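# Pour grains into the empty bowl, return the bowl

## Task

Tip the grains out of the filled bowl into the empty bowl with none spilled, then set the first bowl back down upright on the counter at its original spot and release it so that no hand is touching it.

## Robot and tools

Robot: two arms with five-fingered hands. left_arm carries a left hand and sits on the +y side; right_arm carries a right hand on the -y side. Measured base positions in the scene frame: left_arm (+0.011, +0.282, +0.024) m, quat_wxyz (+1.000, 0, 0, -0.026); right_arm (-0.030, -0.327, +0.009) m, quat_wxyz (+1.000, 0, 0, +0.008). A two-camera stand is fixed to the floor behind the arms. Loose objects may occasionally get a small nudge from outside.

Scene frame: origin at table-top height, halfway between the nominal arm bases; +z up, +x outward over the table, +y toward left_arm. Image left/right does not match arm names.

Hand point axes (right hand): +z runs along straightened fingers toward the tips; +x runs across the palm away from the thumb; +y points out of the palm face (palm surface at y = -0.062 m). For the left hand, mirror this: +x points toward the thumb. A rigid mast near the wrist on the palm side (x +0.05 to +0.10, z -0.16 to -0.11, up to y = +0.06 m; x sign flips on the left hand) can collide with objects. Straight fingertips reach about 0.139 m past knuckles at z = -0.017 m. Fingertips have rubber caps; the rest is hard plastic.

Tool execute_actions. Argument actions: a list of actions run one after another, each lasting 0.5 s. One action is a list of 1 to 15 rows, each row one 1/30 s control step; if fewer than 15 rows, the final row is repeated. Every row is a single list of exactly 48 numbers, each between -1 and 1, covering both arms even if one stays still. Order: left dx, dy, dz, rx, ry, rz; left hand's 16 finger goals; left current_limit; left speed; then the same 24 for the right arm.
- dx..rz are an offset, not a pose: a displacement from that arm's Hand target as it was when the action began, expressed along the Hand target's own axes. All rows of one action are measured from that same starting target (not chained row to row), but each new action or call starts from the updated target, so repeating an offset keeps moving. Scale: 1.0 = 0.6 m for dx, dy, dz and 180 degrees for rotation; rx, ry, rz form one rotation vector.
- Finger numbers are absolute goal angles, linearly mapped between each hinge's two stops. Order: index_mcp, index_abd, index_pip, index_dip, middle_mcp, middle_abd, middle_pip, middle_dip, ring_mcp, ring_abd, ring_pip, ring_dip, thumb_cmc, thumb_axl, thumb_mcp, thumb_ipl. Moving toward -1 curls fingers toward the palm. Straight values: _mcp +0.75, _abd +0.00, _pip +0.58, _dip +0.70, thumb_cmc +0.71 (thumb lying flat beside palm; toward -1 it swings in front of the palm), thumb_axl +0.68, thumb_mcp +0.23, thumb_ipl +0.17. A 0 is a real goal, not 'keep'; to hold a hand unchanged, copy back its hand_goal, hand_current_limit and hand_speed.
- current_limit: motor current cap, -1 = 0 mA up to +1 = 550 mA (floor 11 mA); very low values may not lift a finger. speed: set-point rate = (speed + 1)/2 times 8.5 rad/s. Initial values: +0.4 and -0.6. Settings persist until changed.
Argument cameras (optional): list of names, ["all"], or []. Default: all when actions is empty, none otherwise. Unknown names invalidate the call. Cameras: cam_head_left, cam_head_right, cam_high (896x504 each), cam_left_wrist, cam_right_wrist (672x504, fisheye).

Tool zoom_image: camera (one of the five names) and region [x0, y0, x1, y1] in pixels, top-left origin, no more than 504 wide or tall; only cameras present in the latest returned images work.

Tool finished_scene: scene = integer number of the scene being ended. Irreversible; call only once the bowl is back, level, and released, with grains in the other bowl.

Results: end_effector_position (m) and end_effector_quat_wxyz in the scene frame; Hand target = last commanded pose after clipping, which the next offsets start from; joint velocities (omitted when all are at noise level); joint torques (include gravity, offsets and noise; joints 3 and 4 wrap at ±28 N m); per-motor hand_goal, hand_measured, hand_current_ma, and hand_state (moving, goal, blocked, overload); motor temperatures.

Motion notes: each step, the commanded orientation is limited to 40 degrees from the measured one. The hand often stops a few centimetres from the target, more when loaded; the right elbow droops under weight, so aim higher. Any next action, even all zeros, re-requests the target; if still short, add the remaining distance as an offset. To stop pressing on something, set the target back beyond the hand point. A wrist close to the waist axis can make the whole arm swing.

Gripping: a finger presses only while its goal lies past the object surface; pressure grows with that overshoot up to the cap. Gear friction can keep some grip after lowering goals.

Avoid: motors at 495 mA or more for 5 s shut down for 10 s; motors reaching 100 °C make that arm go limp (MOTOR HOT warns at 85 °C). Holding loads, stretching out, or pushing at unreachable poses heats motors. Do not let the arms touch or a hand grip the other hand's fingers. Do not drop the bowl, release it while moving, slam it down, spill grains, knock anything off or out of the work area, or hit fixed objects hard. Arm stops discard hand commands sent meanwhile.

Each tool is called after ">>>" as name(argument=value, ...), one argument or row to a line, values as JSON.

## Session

Scene 2 done. Now scene 3.

>>> execute_actions(
  actions=[],
  cameras=["cam_head_left","cam_high"],
)

>>> zoom_image(
  camera="cam_head_left",
  region=[300, 240, 500, 360],
)

>>> zoom_image(
  camera="cam_high",
  region=[300, 220, 460, 400],
)

Scene clock: 0.00 s.
left_arm: end_effector_position=(+0.4520, +0.5420, +0.3322) hand_goal=(+0.754, +0.000, +0.576, +0.696, +0.754, +0.000, +0.576, +0.696, +0.754, +0.000, +0.576, +0.696, +0.714, +0.678, +0.226, +0.168) hand_measured=(+0.754, +0.000, +0.576, +0.696, +0.754, +0.000, +0.576, +0.696, +0.754, +0.000, +0.576, +0.696, +0.714, +0.678, +0.226, +0.168) hand_current_ma=(+0, +0, +0, +0, +0, +0, +0, +0, +0, +0, +0, +0, +0, +0, +0, +0) hand_state=(goal, goal, goal, goal, goal, goal, goal, goal, goal, goal, goal, goal, goal, goal, goal, goal) hand_current_limit=0.40 hand_speed=-0.60 end_effector_quat_wxyz=(+0.486, -0.094, +0.716, +0.492) | right_arm: end_effector_position=(+0.4262, +0.1334, +0.1713) hand_goal=(+0.754, +0.000, +0.576, +0.696, +0.754, +0.000, +0.576, +0.696, +0.754, +0.000, +0.576, +0.696, +0.714, +0.678, +0.226, +0.168) hand_measured=(+0.754, +0.000, +0.576, +0.696, +0.754, +0.000, +0.576, +0.696, +0.754, +0.000, +0.576, +0.696, +0.714, +0.678, +0.226, +0.168) hand_current_ma=(+0, +0, +0, +0, +0, +0, +0, +0, +0, +0, +0, +0, +0, +0, +0, +0) hand_state=(goal, goal, goal, goal, goal, goal, goal, goal, goal, goal, goal, goal, goal, goal, goal, goal) hand_current_limit=0.40 hand_speed=-0.60 end_effector_quat_wxyz=(+0.308, -0.461, +0.806, -0.208)
Joint positions: left_arm=[0.23 1.408 0.762 0.589 -0.744 -0.949] | right_arm=[0.806 1.732 1.479 -0.78 0.569 -1.949]
Joint velocities: within noise
Joint torques (N m): no reading
Motor temperatures (°C): left_arm=[26 34 36 27 27 29] | right_arm=[27 28 36 26 28 28]
Heat: left arm: hottest elbow 36 °C; right arm: hottest elbow 36 °C.
Hand target: left_arm +0.4564, +0.5428, +0.3446; +0.497, -0.101, +0.707, +0.493 | right_arm +0.4327, +0.1405, +0.1848; +0.321, -0.456, +0.805, -0.204
Images, in order (width x height): cam_head_left 896x504, cam_high 896x504.

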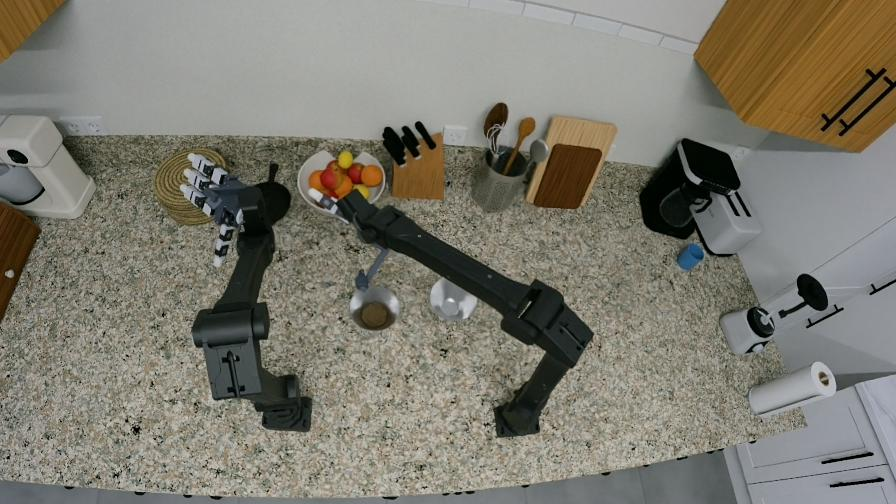

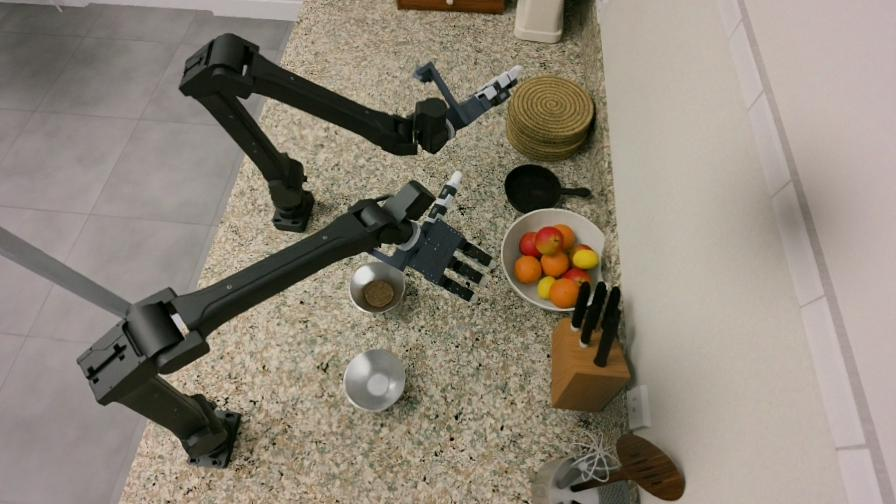

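Scaled by 2.520.

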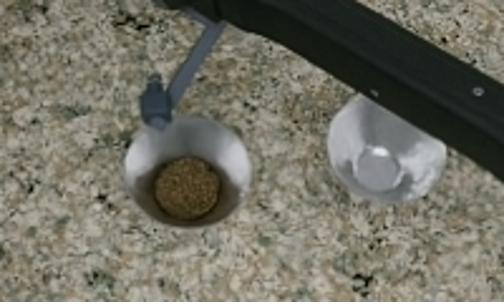

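Scaled by 2.800.

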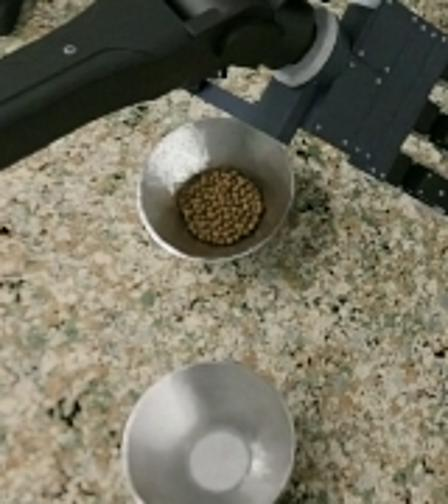

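>>> execute_actions(
  actions=[
    [[0,0,0,0,0,0,0.754,0,0.576,0.696,0.754,0,0.576,0.696,0.754,0,0.576,0.696,0.714,0.678,0.226,0.168,0.4,-0.6,-0.02,-0.042,-0.048,0,0,0,0.616,0.2,-0.153,-0.029,0.616,-0.2,-0.153,-0.029,0.616,0,-0.93,-0.174,-0.671,0.678,0.169,-0.535,0.4,-0.3]],
    [[0,0,0,0,0,0,0.754,0,0.576,0.696,0.754,0,0.576,0.696,0.754,0,0.576,0.696,0.714,0.678,0.226,0.168,0.4,-0.6,0.079,0.004,-0.002,0.0076,0.0276,-0.022,0.616,0.2,-0.153,-0.029,0.616,-0.2,-0.153,-0.029,0.616,0,-0.93,-0.174,-0.671,0.678,0.169,-0.535,0.4,-0.3]],
    [[0,0,0,0,0,0,0.754,0,0.576,0.696,0.754,0,0.576,0.696,0.754,0,0.576,0.696,0.714,0.678,0.226,0.168,0.4,-0.6,0.079,0.004,-0.002,0.0076,0.0276,-0.022,0.616,0.2,-0.153,-0.029,0.616,-0.2,-0.153,-0.029,0.616,0,-0.93,-0.174,-0.671,0.678,0.169,-0.535,0.4,-0.3]],
    [[0,0,0,0,0,0,0.754,0,0.576,0.696,0.754,0,0.576,0.696,0.754,0,0.576,0.696,0.714,0.678,0.226,0.168,0.4,-0.6,0.079,0.004,-0.002,0.0076,0.0276,-0.022,0.616,0.2,-0.153,-0.029,0.616,-0.2,-0.153,-0.029,0.616,0,-0.93,-0.174,-0.671,0.678,0.169,-0.535,0.4,-0.3]],
  ],
  cameras=["cam_head_left","cam_high","cam_right_wrist"],
)

Scene clock: 38.43 s.
left_arm: end_effector_position=(+0.4520, +0.5420, +0.3322) hand_goal=(+0.754, +0.000, +0.576, +0.696, +0.754, +0.000, +0.576, +0.696, +0.754, +0.000, +0.576, +0.696, +0.714, +0.678, +0.226, +0.168) hand_measured=(+0.758, +0.000, +0.576, +0.696, +0.758, +0.000, +0.576, +0.696, +0.758, +0.000, +0.576, +0.696, +0.716, +0.678, +0.226, +0.168) hand_current_ma=(+11, +1, +2, +0, +12, +1, +2, +0, +13, +1, +2, +0, +9, -2, -1, -1) hand_state=(goal, goal, goal, goal, goal, goal, goal, goal, goal, goal, goal, goal, goal, goal, goal, goal) hand_current_limit=0.40 hand_speed=-0.60 end_effector_quat_wxyz=(+0.486, -0.094, +0.716, +0.492) | right_arm: end_effector_position=(+0.3695, +0.0259, +0.1871) hand_goal=(+0.616, +0.200, -0.152, -0.028, +0.616, -0.200, -0.152, -0.028, +0.616, +0.000, -0.930, -0.174, -0.670, +0.678, +0.170, -0.534) hand_measured=(+0.612, +0.196, -0.148, -0.024, +0.614, -0.198, -0.148, -0.024, +0.612, +0.000, -0.922, -0.170, -0.670, +0.678, +0.168, -0.532) hand_current_ma=(-9, -7, +11, +8, -8, +5, +11, +10, -11, -1, +20, +10, +0, -2, -4, +9) hand_state=(goal, goal, goal, goal, goal, goal, goal, goal, goal, goal, goal, goal, goal, goal, goal, goal) hand_current_limit=0.40 hand_speed=-0.30 end_effector_quat_wxyz=(+0.211, -0.494, +0.781, -0.319)
Joint positions: left_arm=[0.23 1.408 0.762 0.589 -0.744 -0.949] | right_arm=[0.806 1.572 1.367 -1.056 0.732 -1.998]
Joint torques (N m): left_arm=[0.62 -8.76 9.81 1.88 -0.14 0.08] | right_arm=[-1.9 -13.22 9.74 0.51 0.74 -0.19]
Motor temperatures (°C): left_arm=[26 35 39 28 27 29] | right_arm=[27 29 49 26 28 28]
Heat: left arm: hottest elbow 39 °C; right arm: hottest elbow 49 °C.
Hand target: left_arm +0.4564, +0.5428, +0.3446; +0.497, -0.101, +0.707, +0.493 | right_arm +0.3691, +0.0169, +0.1909; +0.207, -0.494, +0.781, -0.322
Off the commanded pose: left_arm 0.013 m, 2 deg | right_arm 0.010 m, 1 deg.
Images, in order (width x height): cam_head_left 896x504, cam_high 896x504, cam_right_wrist 672x504.

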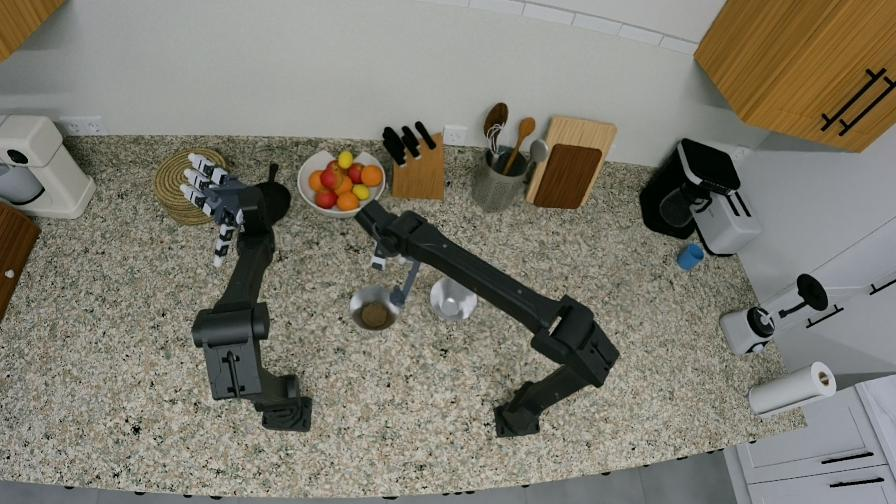

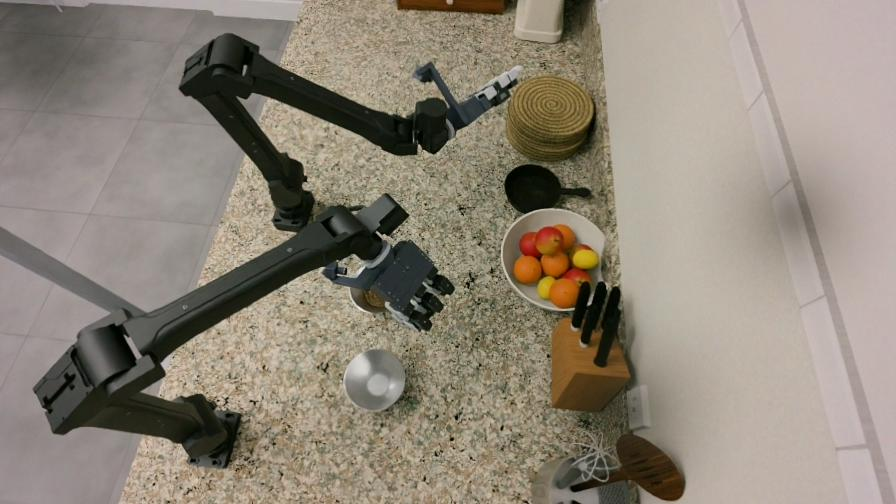

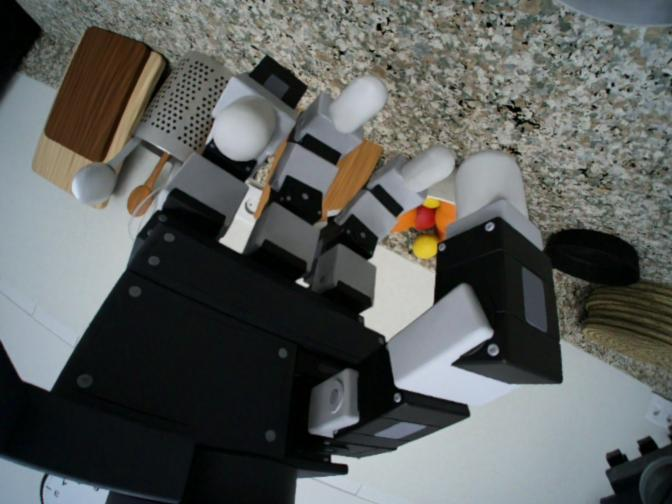

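>>> execute_actions(
  actions=[
    [[0,0,0,0,0,0,0.754,0,0.576,0.696,0.754,0,0.576,0.696,0.754,0,0.576,0.696,0.714,0.678,0.226,0.168,0.4,-0.6,0.0128,0.0782,0.0632,0,0,0,0.616,0.2,-0.153,-0.029,0.616,-0.2,-0.153,-0.029,0.616,0,-0.93,-0.174,-0.671,0.678,0.169,-0.535,0.4,-0.3]],
  ],
  cameras=["cam_head_left","cam_high","cam_right_wrist"],
)

Scene clock: 65.93 s.
left_arm: end_effector_position=(+0.4520, +0.5420, +0.3322) hand_goal=(+0.754, +0.000, +0.576, +0.696, +0.754, +0.000, +0.576, +0.696, +0.754, +0.000, +0.576, +0.696, +0.714, +0.678, +0.226, +0.168) hand_measured=(+0.758, +0.000, +0.576, +0.696, +0.758, +0.000, +0.576, +0.696, +0.758, +0.000, +0.576, +0.696, +0.716, +0.678, +0.226, +0.168) hand_current_ma=(+11, +1, +2, +0, +12, +1, +2, +0, +13, +1, +2, +0, +9, -2, -1, -1) hand_state=(goal, goal, goal, goal, goal, goal, goal, goal, goal, goal, goal, goal, goal, goal, goal, goal) hand_current_limit=0.40 hand_speed=-0.60 end_effector_quat_wxyz=(+0.486, -0.094, +0.716, +0.492) | right_arm: end_effector_position=(+0.3568, +0.0110, +0.1322) hand_goal=(+0.616, +0.200, -0.152, -0.028, +0.616, -0.200, -0.152, -0.028, +0.616, +0.000, -0.930, -0.174, -0.670, +0.678, +0.170, -0.534) hand_measured=(+0.612, +0.196, -0.148, -0.024, +0.612, -0.198, -0.148, -0.024, +0.612, +0.000, -0.924, -0.170, -0.670, +0.678, +0.168, -0.532) hand_current_ma=(-9, -7, +11, +8, -8, +5, +11, +9, -11, -1, +19, +10, +0, -2, -4, +9) hand_state=(goal, goal, goal, goal, goal, goal, goal, goal, goal, goal, goal, goal, goal, goal, goal, goal) hand_current_limit=0.40 hand_speed=-0.30 end_effector_quat_wxyz=(+0.204, -0.497, +0.779, -0.323)
Joint positions: left_arm=[0.23 1.408 0.762 0.589 -0.744 -0.949] | right_arm=[0.806 1.572 1.22 -0.924 0.737 -1.998]
Joint torques (N m): left_arm=[0.67 -8.76 9.81 1.88 -0.14 0.1] | right_arm=[-1.55 -10.46 10.24 1.28 0.64 -0.09]
Heat: left arm: hottest elbow 41 °C; right arm: hottest elbow 48 °C.
Hand target: left_arm +0.4564, +0.5428, +0.3446; +0.497, -0.101, +0.707, +0.493 | right_arm +0.3602, +0.0129, +0.1309; +0.207, -0.494, +0.780, -0.322
Off the commanded pose: left_arm 0.013 m, 2 deg | right_arm 0.004 m, 0 deg.
Images, in order (width x height): cam_head_left 896x504, cam_high 896x504, cam_right_wrist 672x504.

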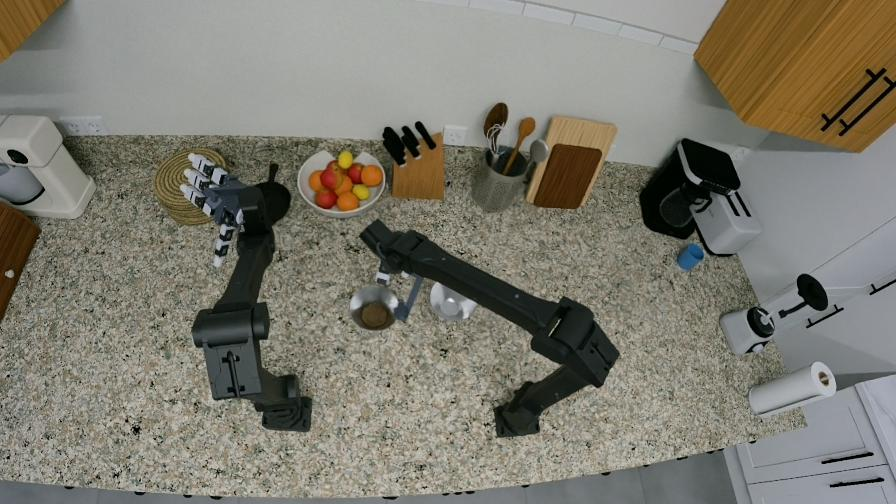

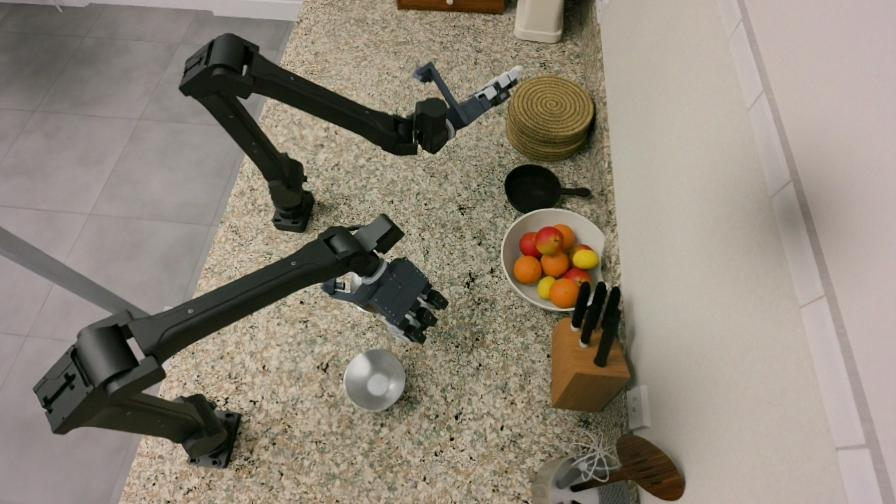

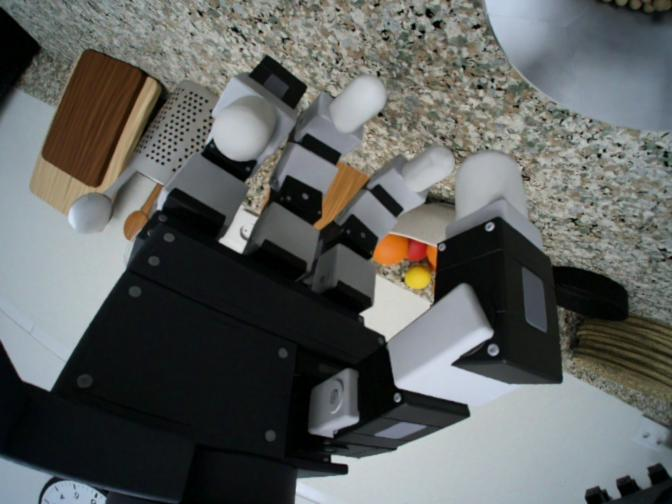

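>>> execute_actions(
  actions=[
    [[0,0,0,0,0,0,0.754,0,0.576,0.696,0.754,0,0.576,0.696,0.754,0,0.576,0.696,0.714,0.678,0.226,0.168,0.4,-0.6,-0.0187,0.0543,0.0517,0,0,0,0.616,0.2,-0.153,-0.029,0.616,-0.2,-0.153,-0.029,0.616,0,-0.93,-0.174,-0.671,0.678,0.169,-0.535,0.4,-0.3]],
  ],
  cameras=["cam_right_wrist"],
)

Scene clock: 71.60 s.
left_arm: end_effector_position=(+0.4520, +0.5420, +0.3322) hand_goal=(+0.754, +0.000, +0.576, +0.696, +0.754, +0.000, +0.576, +0.696, +0.754, +0.000, +0.576, +0.696, +0.714, +0.678, +0.226, +0.168) hand_measured=(+0.758, +0.000, +0.576, +0.696, +0.758, +0.000, +0.576, +0.696, +0.758, +0.000, +0.576, +0.696, +0.716, +0.678, +0.226, +0.168) hand_current_ma=(+11, +1, +2, +0, +12, +1, +2, +0, +13, +1, +2, +0, +9, -2, -1, -1) hand_state=(goal, goal, goal, goal, goal, goal, goal, goal, goal, goal, goal, goal, goal, goal, goal, goal) hand_current_limit=0.40 hand_speed=-0.60 end_effector_quat_wxyz=(+0.486, -0.094, +0.716, +0.492) | right_arm: end_effector_position=(+0.3634, +0.0177, +0.0876) hand_goal=(+0.616, +0.200, -0.152, -0.028, +0.616, -0.200, -0.152, -0.028, +0.616, +0.000, -0.930, -0.174, -0.670, +0.678, +0.170, -0.534) hand_measured=(+0.612, +0.196, -0.148, -0.024, +0.612, -0.198, -0.148, -0.024, +0.612, +0.000, -0.924, -0.170, -0.670, +0.678, +0.168, -0.532) hand_current_ma=(-9, -7, +11, +8, -8, +5, +11, +9, -11, -1, +19, +10, +0, -2, -4, +9) hand_state=(goal, goal, goal, goal, goal, goal, goal, goal, goal, goal, goal, goal, goal, goal, goal, goal) hand_current_limit=0.40 hand_speed=-0.30 end_effector_quat_wxyz=(+0.201, -0.497, +0.780, -0.324)
Joint positions: left_arm=[0.23 1.408 0.762 0.589 -0.744 -0.949] | right_arm=[0.806 1.645 1.184 -0.822 0.738 -1.996]
Joint torques (N m): left_arm=[0.32 -8.64 9.89 1.92 -0.13 0.09] | right_arm=[0.03 -11.81 9.51 1.33 0.69 0]
Heat: left arm: hottest elbow 41 °C; right arm: hottest elbow 47 °C.
Hand target: left_arm +0.4564, +0.5428, +0.3446; +0.497, -0.101, +0.707, +0.493 | right_arm +0.3641, +0.0238, +0.0860; +0.207, -0.494, +0.781, -0.322
Off the commanded pose: left_arm 0.013 m, 2 deg | right_arm 0.006 m, 1 deg.
Images, in order (width x height): cam_right_wrist 672x504.

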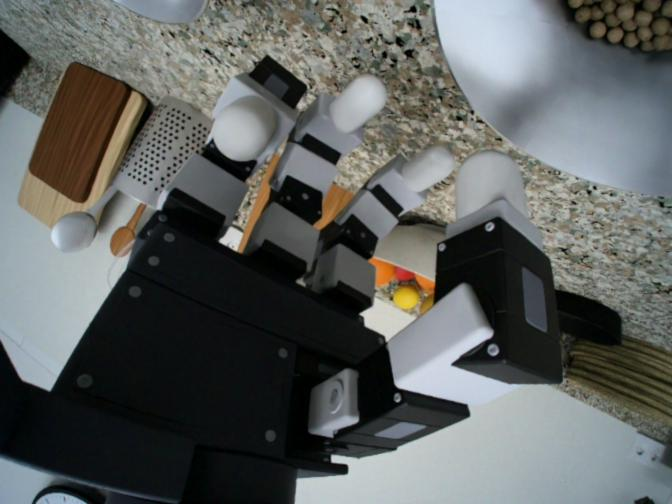

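>>> execute_actions(
  actions=[
    [[0,0,0,0,0,0,0.754,0,0.576,0.696,0.754,0,0.576,0.696,0.754,0,0.576,0.696,0.714,0.678,0.226,0.168,0.4,-0.6,-0.0047,0.0325,0.0218,0,0,0,0.616,0.2,-0.153,-0.029,0.616,-0.2,-0.153,-0.029,0.616,0,-0.93,-0.174,-0.671,0.678,0.169,-0.535,0.4,-0.3]],
  ],
  cameras=["cam_right_wrist"],
)

Scene clock: 75.67 s.
left_arm: end_effector_position=(+0.4520, +0.5420, +0.3322) hand_goal=(+0.754, +0.000, +0.576, +0.696, +0.754, +0.000, +0.576, +0.696, +0.754, +0.000, +0.576, +0.696, +0.714, +0.678, +0.226, +0.168) hand_measured=(+0.758, +0.000, +0.576, +0.696, +0.758, +0.000, +0.576, +0.696, +0.758, +0.000, +0.576, +0.696, +0.716, +0.678, +0.226, +0.168) hand_current_ma=(+11, +1, +2, +0, +12, +1, +2, +0, +13, +1, +2, +0, +9, -2, -1, -1) hand_state=(goal, goal, goal, goal, goal, goal, goal, goal, goal, goal, goal, goal, goal, goal, goal, goal) hand_current_limit=0.40 hand_speed=-0.60 end_effector_quat_wxyz=(+0.486, -0.094, +0.716, +0.492) | right_arm: end_effector_position=(+0.3646, +0.0218, +0.0702) hand_goal=(+0.616, +0.200, -0.152, -0.028, +0.616, -0.200, -0.152, -0.028, +0.616, +0.000, -0.930, -0.174, -0.670, +0.678, +0.170, -0.534) hand_measured=(+0.612, +0.196, -0.148, -0.024, +0.612, -0.198, -0.148, -0.024, +0.612, +0.000, -0.924, -0.170, -0.670, +0.678, +0.168, -0.532) hand_current_ma=(-9, -7, +11, +8, -8, +5, +11, +9, -11, -1, +19, +10, +0, -2, -4, +9) hand_state=(goal, goal, goal, goal, goal, goal, goal, goal, goal, goal, goal, goal, goal, goal, goal, goal) hand_current_limit=0.40 hand_speed=-0.30 end_effector_quat_wxyz=(+0.206, -0.492, +0.782, -0.323)
Joint positions: left_arm=[0.23 1.408 0.762 0.589 -0.744 -0.949] | right_arm=[0.81 1.671 1.165 -0.774 0.741 -1.983]
Joint torques (N m): left_arm=[0.38 -8.7 9.81 1.91 -0.13 0.09] | right_arm=[0.15 -11.22 9.17 1.24 0.76 0.05]
Heat: left arm: hottest elbow 41 °C; right arm: hottest elbow 47 °C.
Hand target: left_arm +0.4564, +0.5428, +0.3446; +0.497, -0.101, +0.707, +0.493 | right_arm +0.3613, +0.0284, +0.0629; +0.207, -0.494, +0.781, -0.322
Off the commanded pose: left_arm 0.013 m, 2 deg | right_arm 0.010 m, 0 deg.
Images, in order (width x height): cam_right_wrist 672x504.

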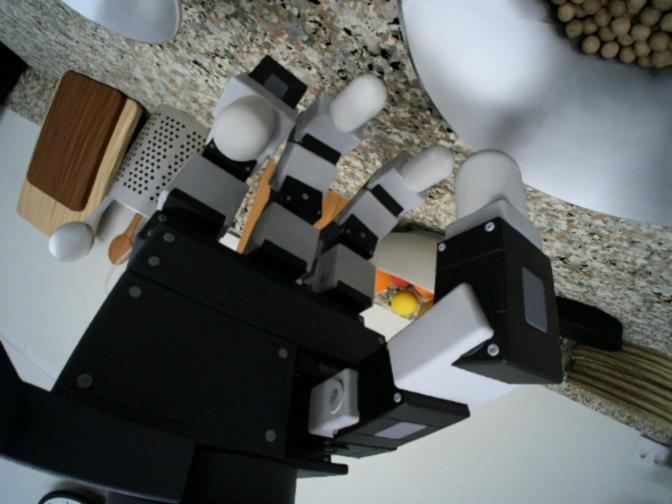

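>>> execute_actions(
  actions=[
    [[0,0,0,0,0,0,0.754,0,0.576,0.696,0.754,0,0.576,0.696,0.754,0,0.576,0.696,0.714,0.678,0.226,0.168,0.4,-0.6,0.0021,0.0267,0.0203,0,0,0,0.616,0.2,-0.153,-0.029,0.616,-0.2,-0.153,-0.029,0.616,0,-0.93,-0.174,-0.671,0.678,0.169,-0.535,0.4,-0.3]],
  ],
  cameras=["cam_head_left","cam_high","cam_right_wrist"],
)

Scene clock: 81.30 s.
left_arm: end_effector_position=(+0.4520, +0.5420, +0.3322) hand_goal=(+0.754, +0.000, +0.576, +0.696, +0.754, +0.000, +0.576, +0.696, +0.754, +0.000, +0.576, +0.696, +0.714, +0.678, +0.226, +0.168) hand_measured=(+0.758, +0.000, +0.576, +0.696, +0.758, +0.000, +0.576, +0.696, +0.758, +0.000, +0.576, +0.696, +0.716, +0.678, +0.226, +0.168) hand_current_ma=(+11, +1, +2, +0, +12, +1, +2, +0, +13, +1, +2, +0, +9, -2, -1, -1) hand_state=(goal, goal, goal, goal, goal, goal, goal, goal, goal, goal, goal, goal, goal, goal, goal, goal) hand_current_limit=0.40 hand_speed=-0.60 end_effector_quat_wxyz=(+0.486, -0.094, +0.716, +0.492) | right_arm: end_effector_position=(+0.3614, +0.0224, +0.0500) hand_goal=(+0.616, +0.200, -0.152, -0.028, +0.616, -0.200, -0.152, -0.028, +0.616, +0.000, -0.930, -0.174, -0.670, +0.678, +0.170, -0.534) hand_measured=(+0.612, +0.196, -0.148, -0.024, +0.612, -0.198, -0.148, -0.024, +0.612, +0.000, -0.924, -0.170, -0.670, +0.678, +0.168, -0.532) hand_current_ma=(-9, -7, +11, +8, -8, +5, +11, +9, -11, -1, +19, +10, +0, -2, -4, +9) hand_state=(goal, goal, goal, goal, goal, goal, goal, goal, goal, goal, goal, goal, goal, goal, goal, goal) hand_current_limit=0.40 hand_speed=-0.30 end_effector_quat_wxyz=(+0.205, -0.493, +0.781, -0.323)
Joint positions: left_arm=[0.23 1.408 0.762 0.589 -0.744 -0.949] | right_arm=[0.816 1.696 1.136 -0.726 0.742 -1.977]
Joint torques (N m): left_arm=[0.56 -8.88 9.88 1.89 -0.14 0.09] | right_arm=[0.32 -11.58 8.76 1.29 0.72 -0.02]
Heat: left arm: hottest elbow 42 °C; right arm: hottest elbow 47 °C.
Hand target: left_arm +0.4564, +0.5428, +0.3446; +0.497, -0.101, +0.707, +0.493 | right_arm +0.3582, +0.0285, +0.0430; +0.207, -0.494, +0.780, -0.322
Off the commanded pose: left_arm 0.013 m, 2 deg | right_arm 0.010 m, 0 deg.
Images, in order (width x height): cam_head_left 896x504, cam_high 896x504, cam_right_wrist 672x504.

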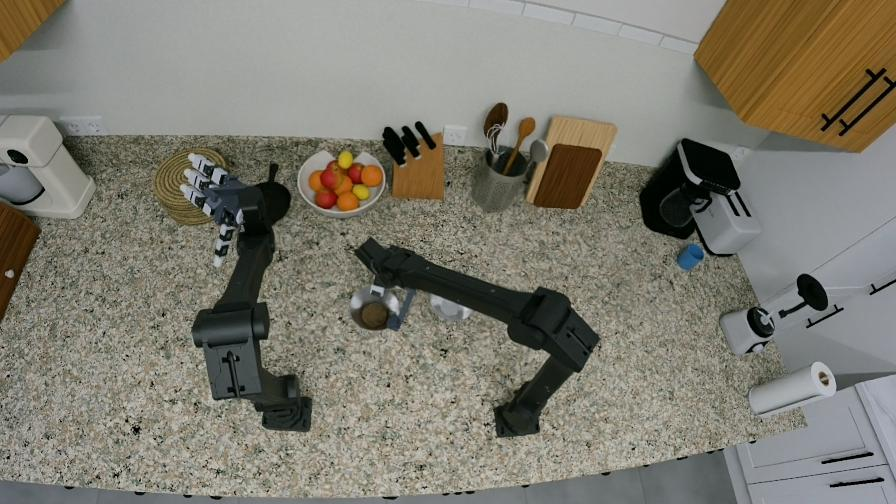

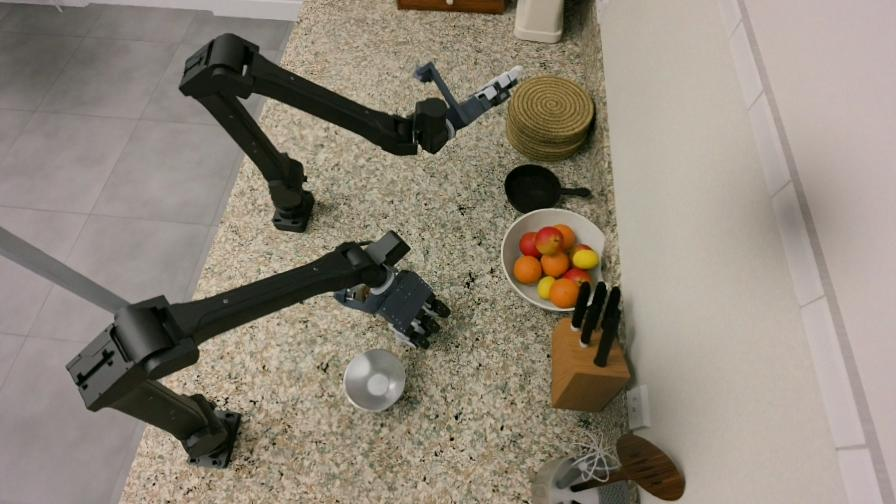

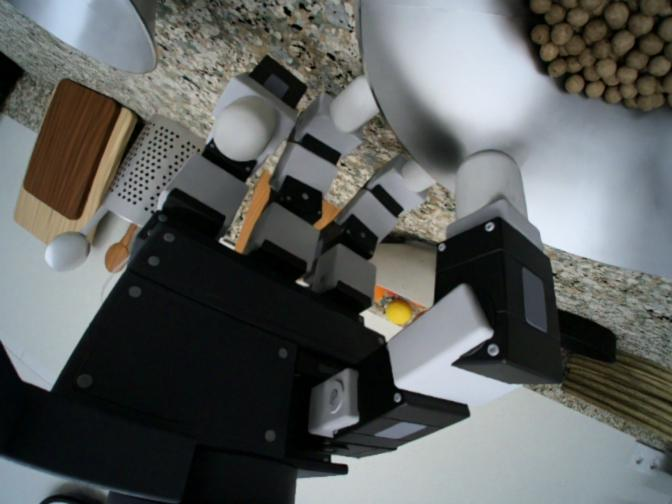

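>>> execute_actions(
  actions=[
    [[0,0,0,0,0,0,0.754,0,0.576,0.696,0.754,0,0.576,0.696,0.754,0,0.576,0.696,0.714,0.678,0.226,0.168,0.4,-0.6,0,0.004,0.004,0,0,0,0.274,0.2,-0.08,0.3,0.274,-0.2,-0.08,0.3,0.616,0,-0.93,-0.174,-0.671,0.678,0.1,-0.45,-0.1,-0.6]],
    [[0,0,0,0,0,0,0.754,0,0.576,0.696,0.754,0,0.576,0.696,0.754,0,0.576,0.696,0.714,0.678,0.226,0.168,0.4,-0.6,0,0,0,0,0,0,-0.068,0.2,0.022,0.623,-0.068,-0.2,0.022,0.623,0.616,0,-0.93,-0.174,-0.671,0.678,-0.056,-0.21,-0.1,-0.6]],
  ],
  cameras=["cam_head_left","cam_right_wrist"],
)

Scene clock: 86.33 s.
left_arm: end_effector_position=(+0.4520, +0.5420, +0.3322) hand_goal=(+0.754, +0.000, +0.576, +0.696, +0.754, +0.000, +0.576, +0.696, +0.754, +0.000, +0.576, +0.696, +0.714, +0.678, +0.226, +0.168) hand_measured=(+0.758, +0.000, +0.576, +0.696, +0.758, +0.000, +0.576, +0.696, +0.758, +0.000, +0.576, +0.696, +0.716, +0.678, +0.226, +0.168) hand_current_ma=(+11, +1, +2, +0, +12, +1, +2, +0, +13, +1, +2, +0, +9, -2, -1, -1) hand_state=(goal, goal, goal, goal, goal, goal, goal, goal, goal, goal, goal, goal, goal, goal, goal, goal) hand_current_limit=0.40 hand_speed=-0.60 end_effector_quat_wxyz=(+0.486, -0.094, +0.716, +0.492) | right_arm: end_effector_position=(+0.3625, +0.0247, +0.0506) hand_goal=(-0.068, +0.200, +0.022, +0.624, -0.068, -0.200, +0.022, +0.624, +0.616, +0.000, -0.930, -0.174, -0.670, +0.678, -0.056, -0.210) hand_measured=(-0.062, +0.196, +0.020, +0.622, -0.062, -0.198, +0.020, +0.622, +0.612, +0.000, -0.924, -0.170, -0.670, +0.678, -0.050, -0.212) hand_current_ma=(+21, -7, -2, -5, +21, +5, -2, -7, -11, -1, +19, +10, -1, -2, +22, -10) hand_state=(goal, goal, goal, goal, goal, goal, goal, goal, goal, goal, goal, goal, goal, goal, goal, goal) hand_current_limit=-0.10 hand_speed=-0.60 end_effector_quat_wxyz=(+0.210, -0.491, +0.782, -0.322)
Joint positions: left_arm=[0.23 1.408 0.762 0.589 -0.744 -0.949] | right_arm=[0.818 1.696 1.136 -0.717 0.743 -1.976]
Joint torques (N m): left_arm=[0.56 -8.64 9.7 1.94 -0.16 0.08] | right_arm=[0.32 -10.99 8.65 1.28 0.61 0.05]
Heat: left arm: hottest elbow 42 °C; right arm: hottest elbow 47 °C.
Hand target: left_arm +0.4564, +0.5428, +0.3446; +0.497, -0.101, +0.707, +0.493 | right_arm +0.3582, +0.0286, +0.0396; +0.207, -0.495, +0.780, -0.321
Off the commanded pose: left_arm 0.013 m, 2 deg | right_arm 0.012 m, 0 deg.
Images, in order (width x height): cam_head_left 896x504, cam_right_wrist 672x504.

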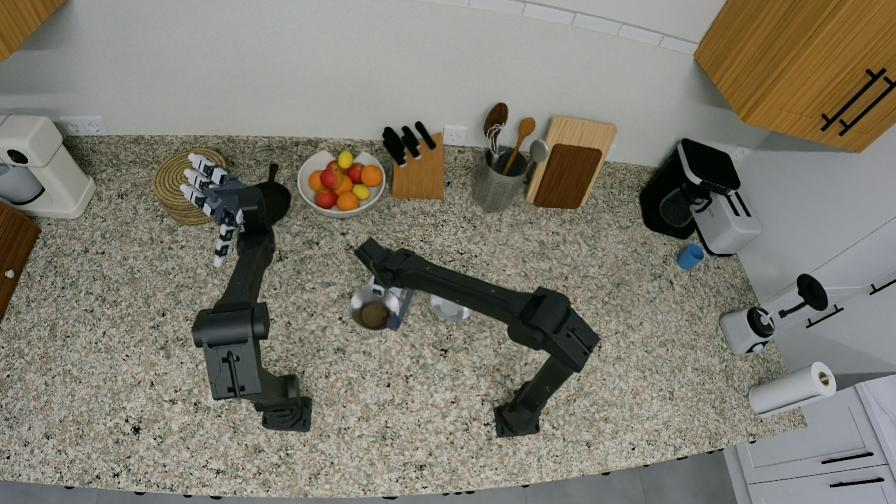

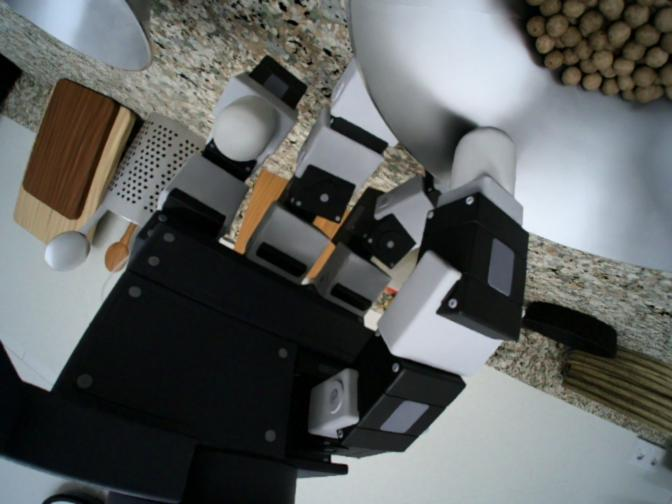

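>>> execute_actions(
  actions=[
    [[0,0,0,0,0,0,0.754,0,0.576,0.696,0.754,0,0.576,0.696,0.754,0,0.576,0.696,0.714,0.678,0.226,0.168,0.4,-0.6,0,0,0,0,0,0,-0.205,0.2,0.022,0.623,-0.205,-0.2,0.022,0.623,0.616,0,-0.93,-0.174,-0.671,0.678,-0.112,-0.24,-0.1,-0.6]],
  ],
  cameras=["cam_head_left","cam_right_wrist"],
)

Scene clock: 90.73 s.
left_arm: end_effector_position=(+0.4520, +0.5420, +0.3322) hand_goal=(+0.754, +0.000, +0.576, +0.696, +0.754, +0.000, +0.576, +0.696, +0.754, +0.000, +0.576, +0.696, +0.714, +0.678, +0.226, +0.168) hand_measured=(+0.758, +0.000, +0.576, +0.696, +0.758, +0.000, +0.576, +0.696, +0.758, +0.000, +0.576, +0.696, +0.716, +0.678, +0.226, +0.168) hand_current_ma=(+11, +1, +2, +0, +12, +1, +2, +0, +13, +1, +2, +0, +9, -2, -1, -1) hand_state=(goal, goal, goal, goal, goal, goal, goal, goal, goal, goal, goal, goal, goal, goal, goal, goal) hand_current_limit=0.40 hand_speed=-0.60 end_effector_quat_wxyz=(+0.486, -0.094, +0.716, +0.492) | right_arm: end_effector_position=(+0.3626, +0.0246, +0.0503) hand_goal=(-0.204, +0.200, +0.022, +0.624, -0.204, -0.200, +0.022, +0.624, +0.616, +0.000, -0.930, -0.174, -0.670, +0.678, -0.112, -0.240) hand_measured=(-0.132, +0.198, +0.034, +0.626, -0.106, -0.198, +0.036, +0.628, +0.612, +0.000, -0.924, -0.170, -0.672, +0.676, -0.062, -0.224) hand_current_ma=(+248, -4, +40, +7, +248, +4, +44, +11, -11, -1, +19, +10, -5, -4, +248, +78) hand_state=(blocked, goal, goal, goal, blocked, goal, goal, goal, goal, goal, goal, goal, goal, goal, blocked, goal) hand_current_limit=-0.10 hand_speed=-0.60 end_effector_quat_wxyz=(+0.210, -0.491, +0.782, -0.322)
Joint positions: left_arm=[0.23 1.408 0.762 0.589 -0.744 -0.949] | right_arm=[0.818 1.696 1.136 -0.716 0.744 -1.975]
Joint torques (N m): left_arm=[0.5 -8.94 9.8 1.88 -0.12 0.08] | right_arm=[-0.38 -11.46 8.54 1.39 0.55 -0.01]
Heat: left arm: hottest elbow 42 °C; right arm: hottest elbow 47 °C.
Hand target: left_arm +0.4564, +0.5428, +0.3446; +0.497, -0.101, +0.707, +0.493 | right_arm +0.3583, +0.0284, +0.0395; +0.207, -0.494, +0.780, -0.322
Off the commanded pose: left_arm 0.013 m, 2 deg | right_arm 0.012 m, 1 deg.
Images, in order (width x height): cam_head_left 896x504, cam_right_wrist 672x504.

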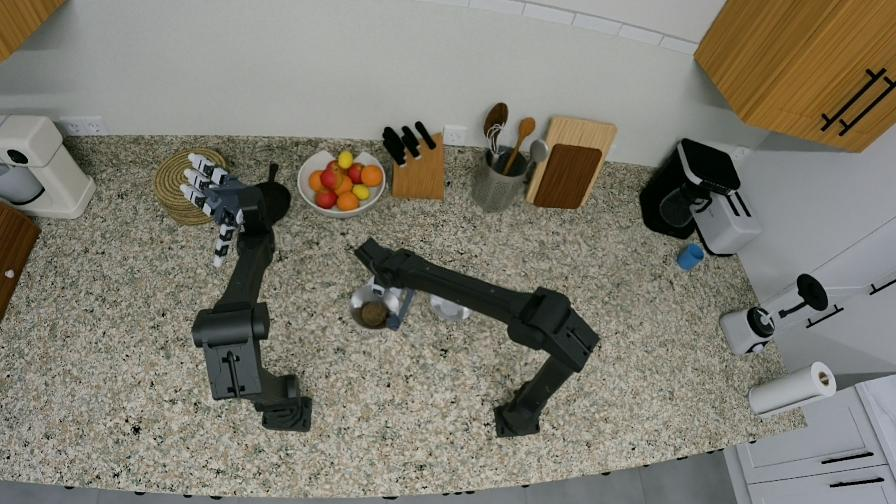

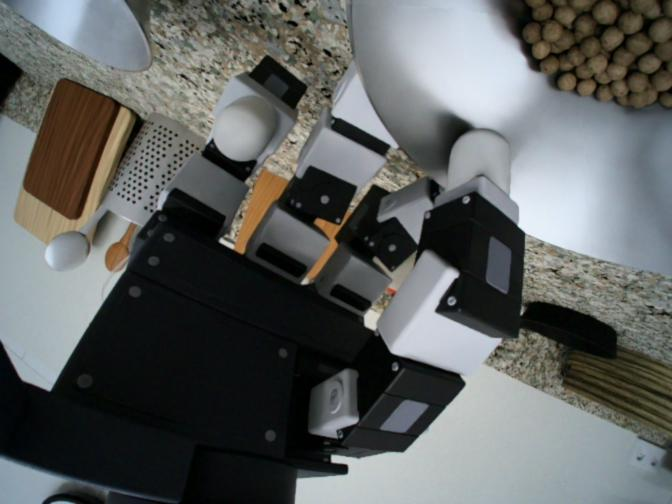

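>>> zoom_image(
  camera="cam_head_left",
  region=[330, 260, 510, 350],
)

>>> zoom_image(
  camera="cam_right_wrist",
  region=[250, 0, 600, 350],
)

Scaled by 2.800.

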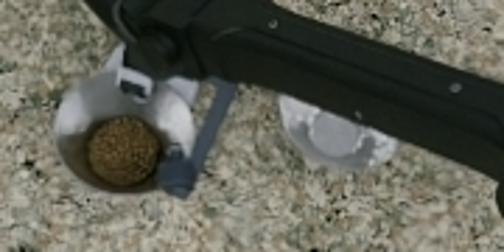

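Scaled by 1.440 from the camera's 672x504 image, which has a finer 960x720 frame.

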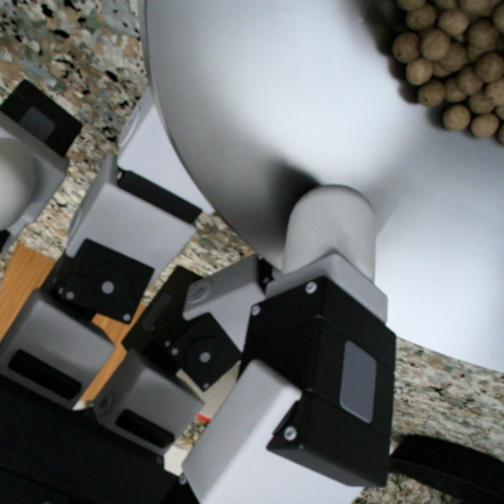

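>>> execute_actions(
  actions=[
    [[0,0,0,0,0,0,0.754,0,0.576,0.696,0.754,0,0.576,0.696,0.754,0,0.576,0.696,0.714,0.678,0.226,0.168,0.4,-0.6,0,0,0,0,0,0,-0.225,0.2,0,0.61,-0.2,-0.2,0,0.61,0.616,0,-0.93,-0.174,-0.671,0.678,-0.16,-0.29,0.7,-0.6]],
  ],
  cameras=["cam_right_wrist"],
)

Scene clock: 96.80 s.
left_arm: end_effector_position=(+0.4520, +0.5420, +0.3322) hand_goal=(+0.754, +0.000, +0.576, +0.696, +0.754, +0.000, +0.576, +0.696, +0.754, +0.000, +0.576, +0.696, +0.714, +0.678, +0.226, +0.168) hand_measured=(+0.758, +0.000, +0.576, +0.696, +0.758, +0.000, +0.576, +0.696, +0.758, +0.000, +0.576, +0.696, +0.716, +0.678, +0.226, +0.168) hand_current_ma=(+11, +1, +2, +0, +12, +1, +2, +0, +13, +1, +2, +0, +9, -2, -1, -1) hand_state=(goal, goal, goal, goal, goal, goal, goal, goal, goal, goal, goal, goal, goal, goal, goal, goal) hand_current_limit=0.40 hand_speed=-0.60 end_effector_quat_wxyz=(+0.486, -0.094, +0.716, +0.492) | right_arm: end_effector_position=(+0.3628, +0.0244, +0.0500) hand_goal=(-0.224, +0.200, +0.000, +0.610, -0.200, -0.200, +0.000, +0.610, +0.616, +0.000, -0.930, -0.174, -0.670, +0.678, -0.160, -0.290) hand_measured=(-0.136, +0.200, +0.034, +0.626, -0.110, -0.198, +0.036, +0.628, +0.612, +0.000, -0.924, -0.170, -0.672, +0.678, -0.062, -0.230) hand_current_ma=(+388, -2, +126, +54, +396, +5, +130, +60, -11, -1, +19, +10, -4, -1, +467, +325) hand_state=(blocked, goal, blocked, goal, blocked, goal, blocked, goal, goal, goal, goal, goal, goal, goal, blocked, blocked) hand_current_limit=0.70 hand_speed=-0.60 end_effector_quat_wxyz=(+0.210, -0.491, +0.782, -0.323)
Joint positions: left_arm=[0.23 1.408 0.762 0.589 -0.744 -0.949] | right_arm=[0.818 1.697 1.136 -0.716 0.745 -1.975]
Joint torques (N m): left_arm=[0.32 -8.94 9.88 1.88 -0.14 0.08] | right_arm=[-0.21 -11.28 8.53 1.24 0.48 0.01]
Heat: left arm: hottest elbow 42 °C; right arm: hottest elbow 46 °C.
Hand target: left_arm +0.4564, +0.5428, +0.3446; +0.497, -0.101, +0.707, +0.493 | right_arm +0.3583, +0.0285, +0.0395; +0.207, -0.494, +0.781, -0.322
Off the commanded pose: left_arm 0.013 m, 2 deg | right_arm 0.012 m, 1 deg.
Images, in order (width x height): cam_right_wrist 672x504.

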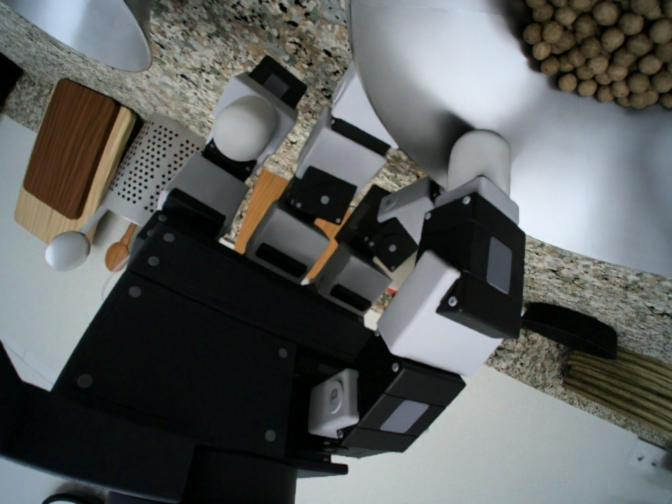

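>>> execute_actions(
  actions=[
    [[0,0,0,0,0,0,0.754,0,0.576,0.696,0.754,0,0.576,0.696,0.754,0,0.576,0.696,0.714,0.678,0.226,0.168,0.4,-0.6,0,-0.05,-0.05,0,0,0,-0.225,0.2,0,0.61,-0.2,-0.2,0,0.61,0.616,0,-0.93,-0.174,-0.671,0.678,-0.16,-0.29,0.7,-0.6]],
  ],
  cameras=["cam_right_wrist"],
)

>>> execute_actions(
  actions=[
    [[0,0,0,0,0,0,0.754,0,0.576,0.696,0.754,0,0.576,0.696,0.754,0,0.576,0.696,0.714,0.678,0.226,0.168,0.4,-0.6,0,-0.059,-0.059,0,0,0,-0.225,0.2,0,0.61,-0.2,-0.2,0,0.61,0.616,0,-0.93,-0.174,-0.671,0.678,-0.16,-0.29,0.7,-0.6]],
  ],
  cameras=["cam_right_wrist","cam_head_left"],
)

Scene clock: 103.07 s.
left_arm: end_effector_position=(+0.4520, +0.5420, +0.3322) hand_goal=(+0.754, +0.000, +0.576, +0.696, +0.754, +0.000, +0.576, +0.696, +0.754, +0.000, +0.576, +0.696, +0.714, +0.678, +0.226, +0.168) hand_measured=(+0.758, +0.000, +0.576, +0.696, +0.758, +0.000, +0.576, +0.696, +0.758, +0.000, +0.576, +0.696, +0.716, +0.678, +0.226, +0.168) hand_current_ma=(+11, +1, +2, +0, +12, +1, +2, +0, +13, +1, +2, +0, +9, -2, -1, -1) hand_state=(goal, goal, goal, goal, goal, goal, goal, goal, goal, goal, goal, goal, goal, goal, goal, goal) hand_current_limit=0.40 hand_speed=-0.60 end_effector_quat_wxyz=(+0.486, -0.094, +0.716, +0.492) | right_arm: end_effector_position=(+0.3486, +0.0089, +0.0518) hand_goal=(-0.224, +0.200, +0.000, +0.610, -0.200, -0.200, +0.000, +0.610, +0.616, +0.000, -0.930, -0.174, -0.670, +0.678, -0.160, -0.290) hand_measured=(-0.138, +0.204, +0.038, +0.624, -0.110, -0.196, +0.040, +0.628, +0.612, +0.000, -0.924, -0.170, -0.670, +0.678, -0.062, -0.232) hand_current_ma=(+381, +9, +142, +48, +396, +10, +144, +60, -11, -1, +19, +10, +2, +3, +467, +323) hand_state=(blocked, goal, blocked, goal, blocked, goal, blocked, goal, goal, goal, goal, goal, goal, goal, blocked, blocked) hand_current_limit=0.70 hand_speed=-0.60 end_effector_quat_wxyz=(+0.177, -0.502, +0.779, -0.331)
Joint positions: left_arm=[0.23 1.408 0.762 0.589 -0.744 -0.949] | right_arm=[0.818 1.683 1.136 -0.806 0.745 -1.968]
Joint torques (N m): left_arm=[0.73 -8.47 9.91 1.94 -0.15 0.1] | right_arm=[-0.15 -14.39 12.62 0.46 0.52 -0.07]
Heat: left arm: hottest elbow 42 °C; right arm: hottest elbow 46 °C.
Hand target: left_arm +0.4564, +0.5428, +0.3446; +0.497, -0.101, +0.707, +0.493 | right_arm +0.3582, +0.0282, +0.0820; +0.207, -0.494, +0.781, -0.322
Off the commanded pose: left_arm 0.013 m, 2 deg | right_arm 0.037 m, 4 deg.
Images, in order (width x height): cam_right_wrist 672x504.

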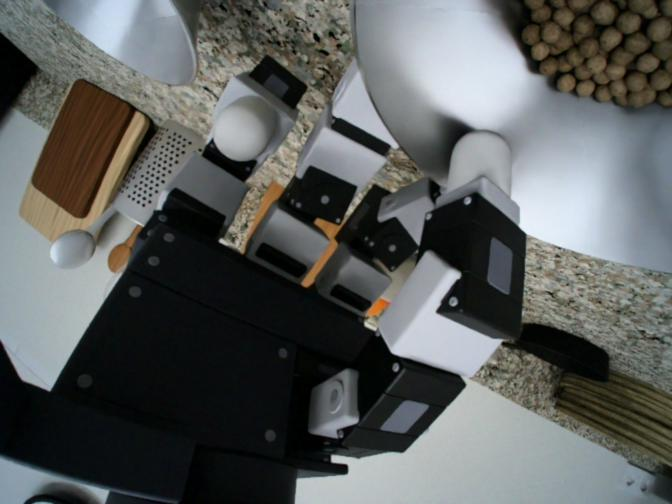

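Scene clock: 103.90 s.
left_arm: end_effector_position=(+0.4520, +0.5420, +0.3322) hand_goal=(+0.754, +0.000, +0.576, +0.696, +0.754, +0.000, +0.576, +0.696, +0.754, +0.000, +0.576, +0.696, +0.714, +0.678, +0.226, +0.168) hand_measured=(+0.758, +0.000, +0.576, +0.696, +0.758, +0.000, +0.576, +0.696, +0.758, +0.000, +0.576, +0.696, +0.716, +0.678, +0.226, +0.168) hand_current_ma=(+11, +1, +2, +0, +12, +1, +2, +0, +13, +1, +2, +0, +9, -2, -1, -1) hand_state=(goal, goal, goal, goal, goal, goal, goal, goal, goal, goal, goal, goal, goal, goal, goal, goal) hand_current_limit=0.40 hand_speed=-0.60 end_effector_quat_wxyz=(+0.486, -0.094, +0.716, +0.492) | right_arm: end_effector_position=(+0.3460, +0.0062, +0.1028) hand_goal=(-0.224, +0.200, +0.000, +0.610, -0.200, -0.200, +0.000, +0.610, +0.616, +0.000, -0.930, -0.174, -0.670, +0.678, -0.160, -0.290) hand_measured=(-0.138, +0.202, +0.048, +0.628, -0.110, -0.194, +0.046, +0.630, +0.612, +0.000, -0.924, -0.170, -0.670, +0.680, -0.062, -0.232) hand_current_ma=(+381, +4, +184, +58, +396, +13, +170, +69, -11, -1, +19, +10, +2, +3, +468, +323) hand_state=(blocked, goal, blocked, goal, blocked, goal, blocked, blocked, goal, goal, goal, goal, goal, goal, blocked, blocked) hand_current_limit=0.70 hand_speed=-0.60 end_effector_quat_wxyz=(+0.177, -0.502, +0.779, -0.331)
Joint positions: left_arm=[0.23 1.408 0.762 0.589 -0.744 -0.949] | right_arm=[0.818 1.611 1.194 -0.935 0.744 -1.968]
Joint torques (N m): left_arm=[0.73 -8.88 9.87 1.84 -0.14 0.07] | right_arm=[-0.15 -12.51 14.64 0.43 0.52 -0.09]
Heat: left arm: hottest elbow 42 °C; right arm: hottest elbow 47 °C.
Hand target: left_arm +0.4564, +0.5428, +0.3446; +0.497, -0.101, +0.707, +0.493 | right_arm +0.3581, +0.0280, +0.1320; +0.207, -0.494, +0.781, -0.322
Off the commanded pose: left_arm 0.013 m, 2 deg | right_arm 0.038 m, 4 deg.
Images, in order (width x height): cam_head_left 896x504, cam_right_wrist 672x504.

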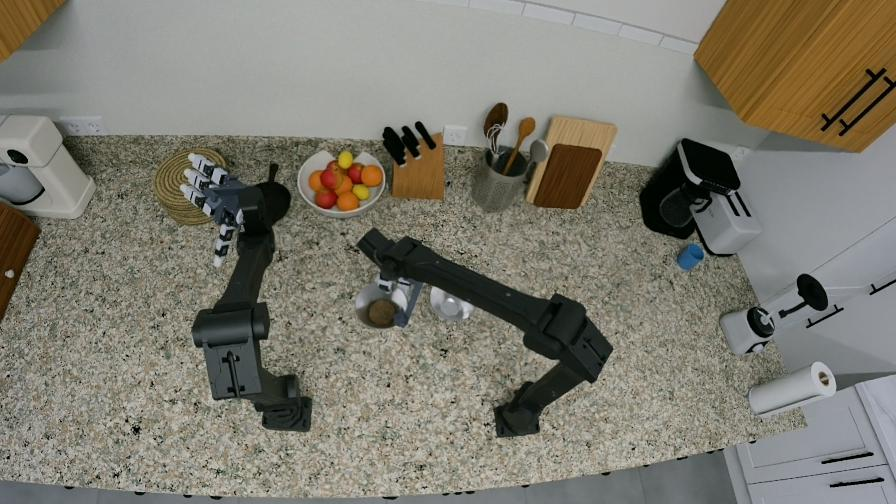

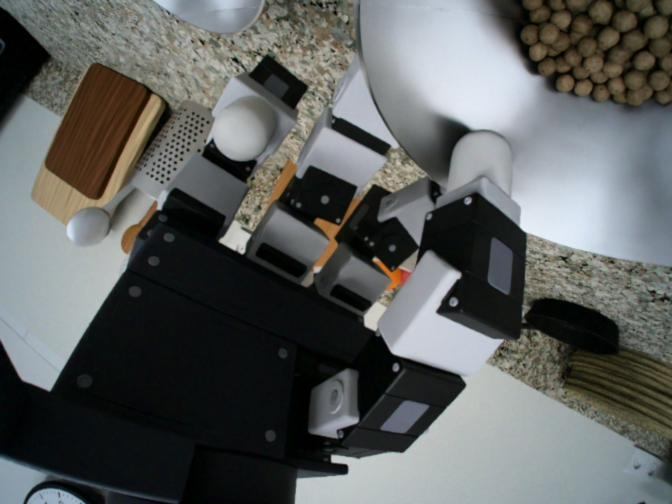

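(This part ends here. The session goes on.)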